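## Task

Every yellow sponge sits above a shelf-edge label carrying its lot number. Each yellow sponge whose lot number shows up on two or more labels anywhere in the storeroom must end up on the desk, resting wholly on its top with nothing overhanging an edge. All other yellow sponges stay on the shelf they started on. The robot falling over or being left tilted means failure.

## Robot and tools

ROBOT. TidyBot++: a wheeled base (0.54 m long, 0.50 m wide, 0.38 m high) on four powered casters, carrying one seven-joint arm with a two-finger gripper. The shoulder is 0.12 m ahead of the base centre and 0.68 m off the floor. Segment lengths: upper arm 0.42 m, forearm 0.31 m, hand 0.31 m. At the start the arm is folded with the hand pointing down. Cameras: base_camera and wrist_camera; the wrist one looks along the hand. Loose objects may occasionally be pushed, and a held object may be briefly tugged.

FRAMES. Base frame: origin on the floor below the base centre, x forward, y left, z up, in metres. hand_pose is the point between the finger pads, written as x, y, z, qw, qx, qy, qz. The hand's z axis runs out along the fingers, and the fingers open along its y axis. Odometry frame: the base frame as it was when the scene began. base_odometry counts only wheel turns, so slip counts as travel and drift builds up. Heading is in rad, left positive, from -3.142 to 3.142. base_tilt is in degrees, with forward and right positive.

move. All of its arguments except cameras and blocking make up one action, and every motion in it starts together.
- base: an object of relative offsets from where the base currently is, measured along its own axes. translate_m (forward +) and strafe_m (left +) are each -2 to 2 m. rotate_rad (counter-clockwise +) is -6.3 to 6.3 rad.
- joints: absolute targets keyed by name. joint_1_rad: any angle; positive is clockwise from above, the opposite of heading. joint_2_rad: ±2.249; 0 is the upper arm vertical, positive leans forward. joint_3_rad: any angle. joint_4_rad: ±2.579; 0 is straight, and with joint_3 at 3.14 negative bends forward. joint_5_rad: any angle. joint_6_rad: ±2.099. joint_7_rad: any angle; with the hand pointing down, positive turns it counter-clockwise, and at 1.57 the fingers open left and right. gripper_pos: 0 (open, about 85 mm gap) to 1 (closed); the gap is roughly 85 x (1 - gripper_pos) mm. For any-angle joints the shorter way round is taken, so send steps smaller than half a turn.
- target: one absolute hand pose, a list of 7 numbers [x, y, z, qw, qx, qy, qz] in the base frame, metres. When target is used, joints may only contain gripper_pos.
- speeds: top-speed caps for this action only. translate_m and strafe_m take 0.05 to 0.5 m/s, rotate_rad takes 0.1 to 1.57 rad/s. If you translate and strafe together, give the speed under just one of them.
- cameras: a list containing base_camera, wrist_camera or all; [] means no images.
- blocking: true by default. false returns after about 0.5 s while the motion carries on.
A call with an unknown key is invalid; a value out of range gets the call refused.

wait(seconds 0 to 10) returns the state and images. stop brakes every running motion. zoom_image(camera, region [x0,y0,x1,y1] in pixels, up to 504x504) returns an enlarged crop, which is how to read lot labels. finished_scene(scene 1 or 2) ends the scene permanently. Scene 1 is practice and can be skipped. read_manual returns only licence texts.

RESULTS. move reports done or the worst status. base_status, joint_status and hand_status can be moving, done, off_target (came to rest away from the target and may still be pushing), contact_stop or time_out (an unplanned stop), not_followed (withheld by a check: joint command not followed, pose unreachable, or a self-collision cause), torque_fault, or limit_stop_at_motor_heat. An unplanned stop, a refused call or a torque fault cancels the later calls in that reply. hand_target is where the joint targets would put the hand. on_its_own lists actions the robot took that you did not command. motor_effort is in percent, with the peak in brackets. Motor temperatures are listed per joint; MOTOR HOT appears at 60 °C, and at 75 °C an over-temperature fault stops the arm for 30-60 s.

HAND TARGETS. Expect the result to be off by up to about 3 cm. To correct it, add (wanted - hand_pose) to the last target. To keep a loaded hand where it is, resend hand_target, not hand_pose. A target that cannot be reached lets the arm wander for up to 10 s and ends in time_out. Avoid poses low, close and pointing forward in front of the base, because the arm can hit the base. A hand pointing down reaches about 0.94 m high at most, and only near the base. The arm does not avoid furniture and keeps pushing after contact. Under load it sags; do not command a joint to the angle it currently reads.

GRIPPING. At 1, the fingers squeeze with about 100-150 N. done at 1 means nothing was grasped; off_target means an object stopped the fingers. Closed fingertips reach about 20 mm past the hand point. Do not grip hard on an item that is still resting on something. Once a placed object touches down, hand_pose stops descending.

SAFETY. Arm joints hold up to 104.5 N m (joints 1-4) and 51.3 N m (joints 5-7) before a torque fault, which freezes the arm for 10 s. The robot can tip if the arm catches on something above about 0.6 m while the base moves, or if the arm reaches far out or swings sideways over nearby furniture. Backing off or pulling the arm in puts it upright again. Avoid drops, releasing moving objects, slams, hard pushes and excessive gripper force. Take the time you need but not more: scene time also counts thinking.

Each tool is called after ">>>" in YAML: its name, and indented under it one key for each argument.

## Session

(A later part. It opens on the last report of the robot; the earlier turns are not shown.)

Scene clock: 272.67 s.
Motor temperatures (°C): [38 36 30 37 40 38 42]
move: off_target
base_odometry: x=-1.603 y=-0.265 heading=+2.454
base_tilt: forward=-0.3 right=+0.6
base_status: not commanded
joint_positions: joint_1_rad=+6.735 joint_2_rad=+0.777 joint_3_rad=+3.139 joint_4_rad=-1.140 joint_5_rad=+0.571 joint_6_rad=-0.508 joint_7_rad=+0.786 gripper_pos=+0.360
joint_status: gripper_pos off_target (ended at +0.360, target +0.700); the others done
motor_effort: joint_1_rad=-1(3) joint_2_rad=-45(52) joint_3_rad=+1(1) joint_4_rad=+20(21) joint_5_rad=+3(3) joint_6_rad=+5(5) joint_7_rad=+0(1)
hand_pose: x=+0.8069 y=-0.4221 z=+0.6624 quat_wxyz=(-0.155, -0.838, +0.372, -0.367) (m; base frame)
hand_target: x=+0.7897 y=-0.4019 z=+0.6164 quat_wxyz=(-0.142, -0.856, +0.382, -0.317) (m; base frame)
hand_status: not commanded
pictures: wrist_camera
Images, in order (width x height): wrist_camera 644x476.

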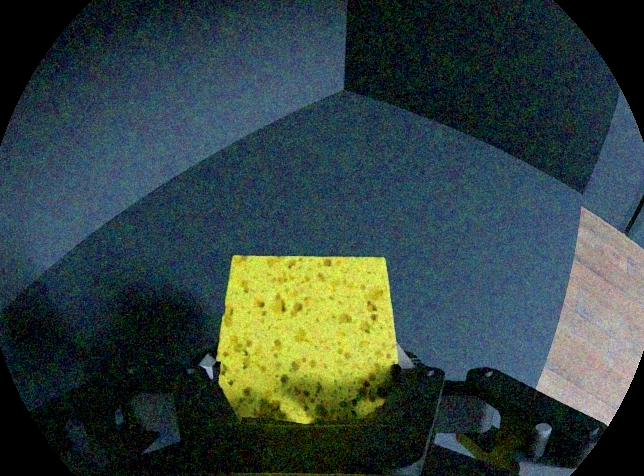

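>>> move:
  base: {"translate_m": -0.33, "strafe_m": -0.25}
  cameras: []

>>> move:
  base: {"rotate_rad": -3.1416}
  joints: {"joint_1_rad": 0.0, "joint_2_rad": -0.32, "joint_4_rad": -2.52, "joint_5_rad": -0.04, "joint_6_rad": 0.1, "joint_7_rad": 1.62, "gripper_pos": 0.7}
  cameras: ["base_camera", "wrist_camera"]

Scene clock: 277.70 s.
Motor temperatures (°C): [38 36 30 37 40 38 42]
move: done
base_odometry: x=-1.189 y=-0.282 heading=+2.453
base_tilt: forward=-0.3 right=+0.6
base_status: done
joint_positions: joint_1_rad=+6.732 joint_2_rad=+0.777 joint_3_rad=+3.139 joint_4_rad=-1.142 joint_5_rad=+0.571 joint_6_rad=-0.510 joint_7_rad=+0.786 gripper_pos=+0.360
joint_status: not commanded
motor_effort: joint_1_rad=-1(4) joint_2_rad=-44(46) joint_3_rad=+1(2) joint_4_rad=+20(21) joint_5_rad=+3(3) joint_6_rad=+5(6) joint_7_rad=+0(1)
hand_pose: x=+0.8073 y=-0.4195 z=+0.6611 quat_wxyz=(-0.155, -0.840, +0.371, -0.366) (m; base frame)
hand_target: x=+0.7897 y=-0.4019 z=+0.6164 quat_wxyz=(-0.142, -0.856, +0.382, -0.317) (m; base frame)
hand_status: not commanded
pictures: none
No camera images: "cameras" was empty.

Scene clock: 281.20 s.
Motor temperatures (°C): [38 36 30 37 40 38 42]
move: off_target
base_odometry: x=-1.189 y=-0.282 heading=-0.687
base_tilt: forward=-0.3 right=+0.6
base_status: done
joint_positions: joint_1_rad=+6.302 joint_2_rad=-0.308 joint_3_rad=+3.143 joint_4_rad=-2.489 joint_5_rad=+0.035 joint_6_rad=+0.038 joint_7_rad=+1.578 gripper_pos=+0.361
joint_status: gripper_pos off_target (ended at +0.361, target +0.700); the others done
motor_effort: joint_1_rad=+0(5) joint_2_rad=-7(46) joint_3_rad=+1(3) joint_4_rad=+19(20) joint_5_rad=+1(5) joint_6_rad=+8(8) joint_7_rad=+0(1)
hand_pose: x=+0.5107 y=-0.0063 z=+0.7338 quat_wxyz=(-0.014, -0.878, -0.010, -0.478) (m; base frame)
hand_target: x=+0.5095 y=+0.0001 z=+0.7390 quat_wxyz=(-0.004, -0.867, -0.003, -0.498) (m; base frame)
hand_status: not commanded
pictures: base_camera, wrist_camera
Images, in order (width x height): base_camera 644x364, wrist_camera 644x476.

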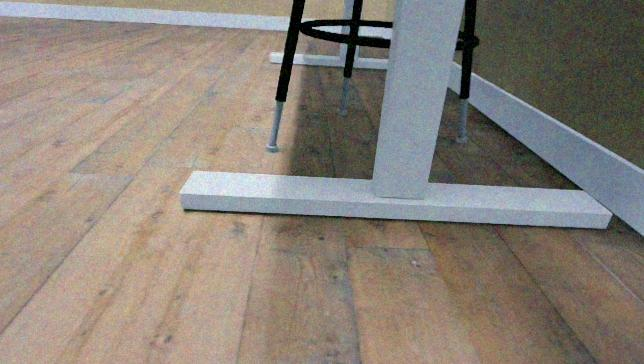

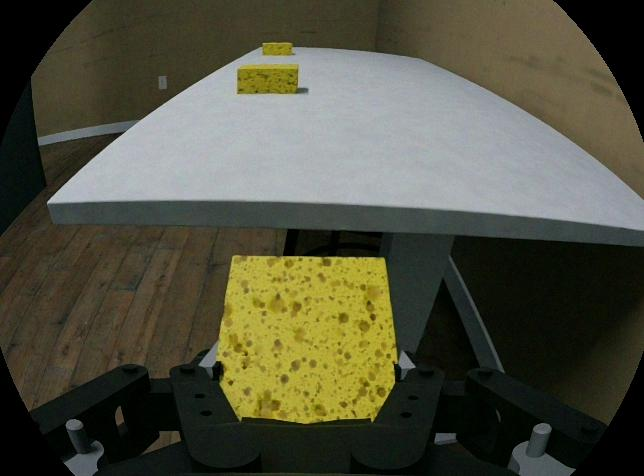

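>>> move:
  base: {"translate_m": 0.095}
  joints: {"joint_2_rad": 0.22, "joint_4_rad": -1.355, "joint_6_rad": -0.86, "gripper_pos": 0.7}
  cameras: []

>>> move:
  joints: {"joint_2_rad": 0.262, "joint_4_rad": -1.665, "joint_6_rad": -0.435, "gripper_pos": 0.7}
  cameras: ["wrist_camera"]

Scene clock: 284.30 s.
Motor temperatures (°C): [38 36 30 37 40 38 42]
move: off_target
base_odometry: x=-1.116 y=-0.342 heading=-0.689
base_tilt: forward=-0.3 right=+0.6
base_status: done
joint_positions: joint_1_rad=+6.301 joint_2_rad=+0.192 joint_3_rad=+3.143 joint_4_rad=-1.376 joint_5_rad=+0.035 joint_6_rad=-0.803 joint_7_rad=+1.579 gripper_pos=+0.361
joint_status: gripper_pos off_target (ended at +0.361, target +0.700); the others done
motor_effort: joint_1_rad=+0(1) joint_2_rad=-27(28) joint_3_rad=+0(1) joint_4_rad=+21(22) joint_5_rad=+1(1) joint_6_rad=+7(9) joint_7_rad=+0(1)
hand_pose: x=+0.7304 y=-0.0184 z=+0.8725 quat_wxyz=(-0.021, -0.927, -0.001, -0.376) (m; base frame)
hand_target: x=+0.7273 y=+0.0108 z=+0.8545 quat_wxyz=(+0.010, -0.938, -0.016, -0.346) (m; base frame)
hand_status: not commanded
pictures: none
No camera images: "cameras" was empty.

Scene clock: 286.00 s.
Motor temperatures (°C): [38 36 30 37 40 38 42]
move: off_target
base_odometry: x=-1.116 y=-0.342 heading=-0.689
base_tilt: forward=-0.3 right=+0.6
base_status: not commanded
joint_positions: joint_1_rad=+6.301 joint_2_rad=+0.242 joint_3_rad=+3.143 joint_4_rad=-1.640 joint_5_rad=+0.035 joint_6_rad=-0.497 joint_7_rad=+1.579 gripper_pos=+0.361
joint_status: gripper_pos off_target (ended at +0.361, target +0.700); the others done
motor_effort: joint_1_rad=-1(1) joint_2_rad=-28(31) joint_3_rad=+0(0) joint_4_rad=+20(22) joint_5_rad=+1(1) joint_6_rad=+7(7) joint_7_rad=+0(1)
hand_pose: x=+0.7340 y=-0.0159 z=+0.7691 quat_wxyz=(-0.019, -0.928, -0.006, -0.372) (m; base frame)
hand_target: x=+0.7415 y=+0.0066 z=+0.7573 quat_wxyz=(+0.005, -0.925, -0.009, -0.380) (m; base frame)
hand_status: not commanded
pictures: wrist_camera
Images, in order (width x height): wrist_camera 644x476.

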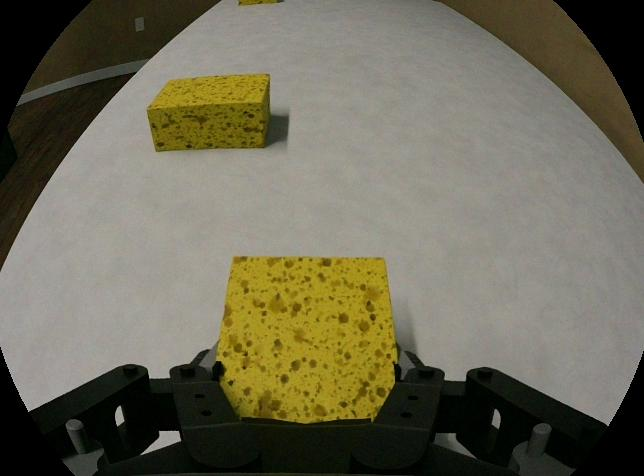

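>>> move:
  joints: {"joint_2_rad": 0.267, "joint_4_rad": -1.69, "joint_6_rad": -0.405, "gripper_pos": 0.7}
  cameras: ["wrist_camera"]

Scene clock: 286.87 s.
Motor temperatures (°C): [38 36 30 37 40 38 42]
move: off_target
base_odometry: x=-1.116 y=-0.342 heading=-0.689
base_tilt: forward=-0.3 right=+0.6
base_status: not commanded
joint_positions: joint_1_rad=+6.301 joint_2_rad=+0.243 joint_3_rad=+3.143 joint_4_rad=-1.664 joint_5_rad=+0.035 joint_6_rad=-0.462 joint_7_rad=+1.579 gripper_pos=+0.361
joint_status: gripper_pos off_target (ended at +0.361, target +0.700); the others done
motor_effort: joint_1_rad=-1(1) joint_2_rad=-28(29) joint_3_rad=+0(0) joint_4_rad=+20(21) joint_5_rad=+1(1) joint_6_rad=+6(7) joint_7_rad=+0(1)
hand_pose: x=+0.7340 y=-0.0156 z=+0.7636 quat_wxyz=(-0.018, -0.926, -0.006, -0.376) (m; base frame)
hand_target: x=+0.7401 y=+0.0062 z=+0.7479 quat_wxyz=(+0.005, -0.925, -0.009, -0.380) (m; base frame)
hand_status: not commanded
pictures: wrist_camera
Images, in order (width x height): wrist_camera 644x476.

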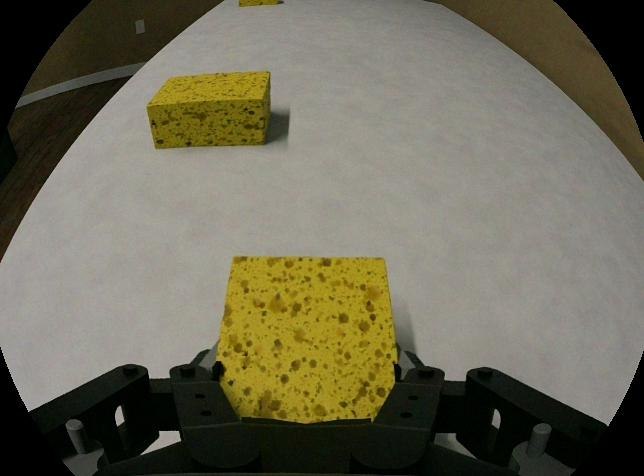

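>>> move:
  joints: {"joint_2_rad": 0.271, "joint_4_rad": -1.715, "joint_6_rad": -0.379, "gripper_pos": 0.7}
  cameras: []

Scene clock: 287.57 s.
Motor temperatures (°C): [38 36 30 37 40 38 42]
move: off_target
base_odometry: x=-1.116 y=-0.342 heading=-0.689
base_tilt: forward=-0.3 right=+0.6
base_status: not commanded
joint_positions: joint_1_rad=+6.301 joint_2_rad=+0.245 joint_3_rad=+3.143 joint_4_rad=-1.689 joint_5_rad=+0.035 joint_6_rad=-0.435 joint_7_rad=+1.579 gripper_pos=+0.361
joint_status: gripper_pos off_target (ended at +0.361, target +0.700); the others done
motor_effort: joint_1_rad=+0(1) joint_2_rad=-28(29) joint_3_rad=+0(0) joint_4_rad=+19(21) joint_5_rad=+1(1) joint_6_rad=+6(7) joint_7_rad=+0(1)
hand_pose: x=+0.7320 y=-0.0153 z=+0.7553 quat_wxyz=(-0.018, -0.926, -0.007, -0.376) (m; base frame)
hand_target: x=+0.7375 y=+0.0059 z=+0.7384 quat_wxyz=(+0.005, -0.925, -0.008, -0.379) (m; base frame)
hand_status: not commanded
pictures: none
No camera images: "cameras" was empty.

>>> move:
  joints: {"joint_2_rad": 0.275, "joint_4_rad": -1.738, "joint_6_rad": -0.354, "gripper_pos": 0.7}
  cameras: []

Scene clock: 288.40 s.
Motor temperatures (°C): [38 36 30 37 40 38 42]
move: off_target
base_odometry: x=-1.116 y=-0.342 heading=-0.689
base_tilt: forward=-0.3 right=+0.6
base_status: not commanded
joint_positions: joint_1_rad=+6.301 joint_2_rad=+0.246 joint_3_rad=+3.143 joint_4_rad=-1.704 joint_5_rad=+0.034 joint_6_rad=-0.405 joint_7_rad=+1.579 gripper_pos=+0.361
joint_status: gripper_pos off_target (ended at +0.361, target +0.700); the others done
motor_effort: joint_1_rad=+0(1) joint_2_rad=-25(28) joint_3_rad=+0(0) joint_4_rad=+18(21) joint_5_rad=+1(1) joint_6_rad=+5(7) joint_7_rad=+0(0)
hand_pose: x=+0.7339 y=-0.0149 z=+0.7540 quat_wxyz=(-0.018, -0.923, -0.007, -0.383) (m; base frame)
hand_target: x=+0.7351 y=+0.0057 z=+0.7298 quat_wxyz=(+0.004, -0.926, -0.008, -0.378) (m; base frame)
hand_status: not commanded
pictures: none
No camera images: "cameras" was empty.

>>> move:
  joints: {"gripper_pos": 0.2}
  cameras: []

>>> move:
  joints: {"gripper_pos": 0.0}
  cameras: []

>>> move:
  joints: {"joint_2_rad": 0.18, "joint_4_rad": -1.36, "joint_6_rad": -0.835}
  cameras: ["wrist_camera"]

Scene clock: 289.47 s.
Motor temperatures (°C): [38 36 30 37 40 38 42]
move: done
base_odometry: x=-1.116 y=-0.342 heading=-0.689
base_tilt: forward=-0.3 right=+0.6
base_status: not commanded
joint_positions: joint_1_rad=+6.301 joint_2_rad=+0.250 joint_3_rad=+3.143 joint_4_rad=-1.709 joint_5_rad=+0.033 joint_6_rad=-0.403 joint_7_rad=+1.579 gripper_pos=+0.200
joint_status: all done
motor_effort: joint_1_rad=+0(1) joint_2_rad=-26(28) joint_3_rad=+0(0) joint_4_rad=+18(20) joint_5_rad=+1(1) joint_6_rad=+6(6) joint_7_rad=+0(1)
hand_pose: x=+0.7329 y=-0.0148 z=+0.7497 quat_wxyz=(-0.017, -0.925, -0.007, -0.380) (m; base frame)
hand_target: x=+0.7351 y=+0.0057 z=+0.7298 quat_wxyz=(+0.004, -0.926, -0.008, -0.378) (m; base frame)
hand_status: not commanded
pictures: none
No camera images: "cameras" was empty.

Scene clock: 290.10 s.
Motor temperatures (°C): [38 36 30 37 40 38 42]
move: done
base_odometry: x=-1.116 y=-0.342 heading=-0.689
base_tilt: forward=-0.3 right=+0.6
base_status: not commanded
joint_positions: joint_1_rad=+6.301 joint_2_rad=+0.250 joint_3_rad=+3.143 joint_4_rad=-1.709 joint_5_rad=+0.033 joint_6_rad=-0.403 joint_7_rad=+1.579 gripper_pos=+0.000
joint_status: all done
motor_effort: joint_1_rad=+0(1) joint_2_rad=-29(29) joint_3_rad=+0(0) joint_4_rad=+20(21) joint_5_rad=+1(1) joint_6_rad=+6(7) joint_7_rad=+0(0)
hand_pose: x=+0.7328 y=-0.0148 z=+0.7495 quat_wxyz=(-0.017, -0.925, -0.007, -0.380) (m; base frame)
hand_target: x=+0.7351 y=+0.0057 z=+0.7298 quat_wxyz=(+0.004, -0.926, -0.008, -0.378) (m; base frame)
hand_status: not commanded
pictures: none
No camera images: "cameras" was empty.

Scene clock: 291.93 s.
Motor temperatures (°C): [38 36 30 37 40 38 42]
move: done
base_odometry: x=-1.116 y=-0.342 heading=-0.689
base_tilt: forward=-0.3 right=+0.6
base_status: not commanded
joint_positions: joint_1_rad=+6.301 joint_2_rad=+0.173 joint_3_rad=+3.143 joint_4_rad=-1.376 joint_5_rad=+0.033 joint_6_rad=-0.777 joint_7_rad=+1.579 gripper_pos=+0.000
joint_status: all done
motor_effort: joint_1_rad=+0(1) joint_2_rad=-26(30) joint_3_rad=+0(0) joint_4_rad=+21(22) joint_5_rad=+1(1) joint_6_rad=+7(8) joint_7_rad=+0(1)
hand_pose: x=+0.7322 y=-0.0180 z=+0.8901 quat_wxyz=(-0.021, -0.918, -0.001, -0.396) (m; base frame)
hand_target: x=+0.7245 y=+0.0106 z=+0.8814 quat_wxyz=(+0.010, -0.927, -0.016, -0.374) (m; base frame)
hand_status: not commanded
pictures: wrist_camera
Images, in order (width x height): wrist_camera 644x476.

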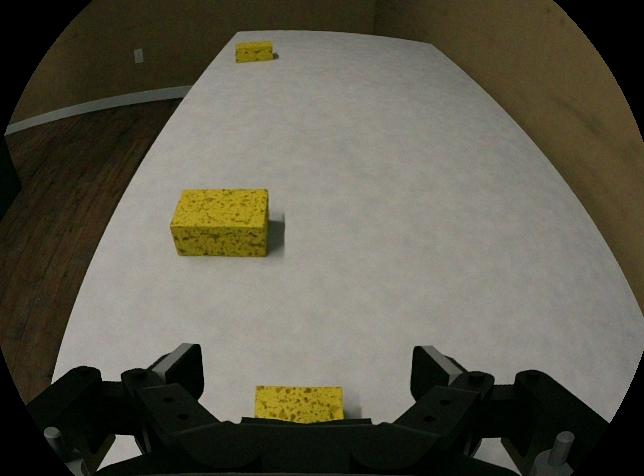

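>>> move:
  base: {"translate_m": -0.25}
  cameras: ["wrist_camera"]

>>> finished_scene:
  scene: 1

Scene clock: 293.87 s.
Motor temperatures (°C): [38 36 30 37 40 38 42]
move: done
base_odometry: x=-1.309 y=-0.183 heading=-0.690
base_tilt: forward=-0.3 right=+0.6
base_status: done
joint_positions: joint_1_rad=+6.298 joint_2_rad=+0.162 joint_3_rad=+3.143 joint_4_rad=-1.373 joint_5_rad=+0.032 joint_6_rad=-0.787 joint_7_rad=+1.579 gripper_pos=+0.000
joint_status: not commanded
motor_effort: joint_1_rad=+0(4) joint_2_rad=-26(31) joint_3_rad=+0(3) joint_4_rad=+21(23) joint_5_rad=+1(2) joint_6_rad=+6(7) joint_7_rad=+0(1)
hand_pose: x=+0.7285 y=-0.0153 z=+0.8961 quat_wxyz=(-0.020, -0.917, -0.002, -0.398) (m; base frame)
hand_target: x=+0.7245 y=+0.0106 z=+0.8814 quat_wxyz=(+0.010, -0.927, -0.016, -0.374) (m; base frame)
hand_status: not commanded
pictures: wrist_camera
Images, in order (width x height): wrist_camera 644x476.

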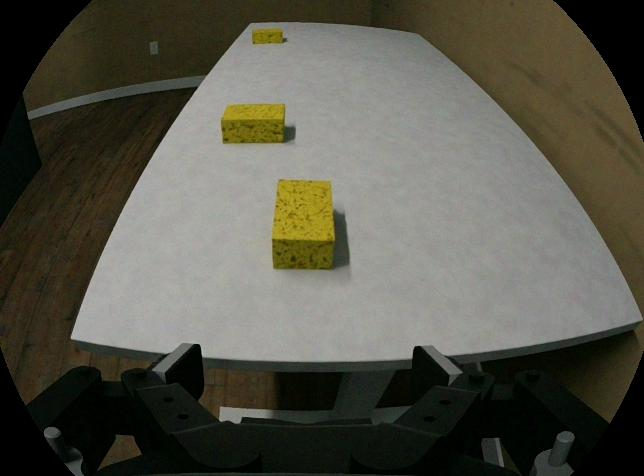

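The scene is finished: the task was done.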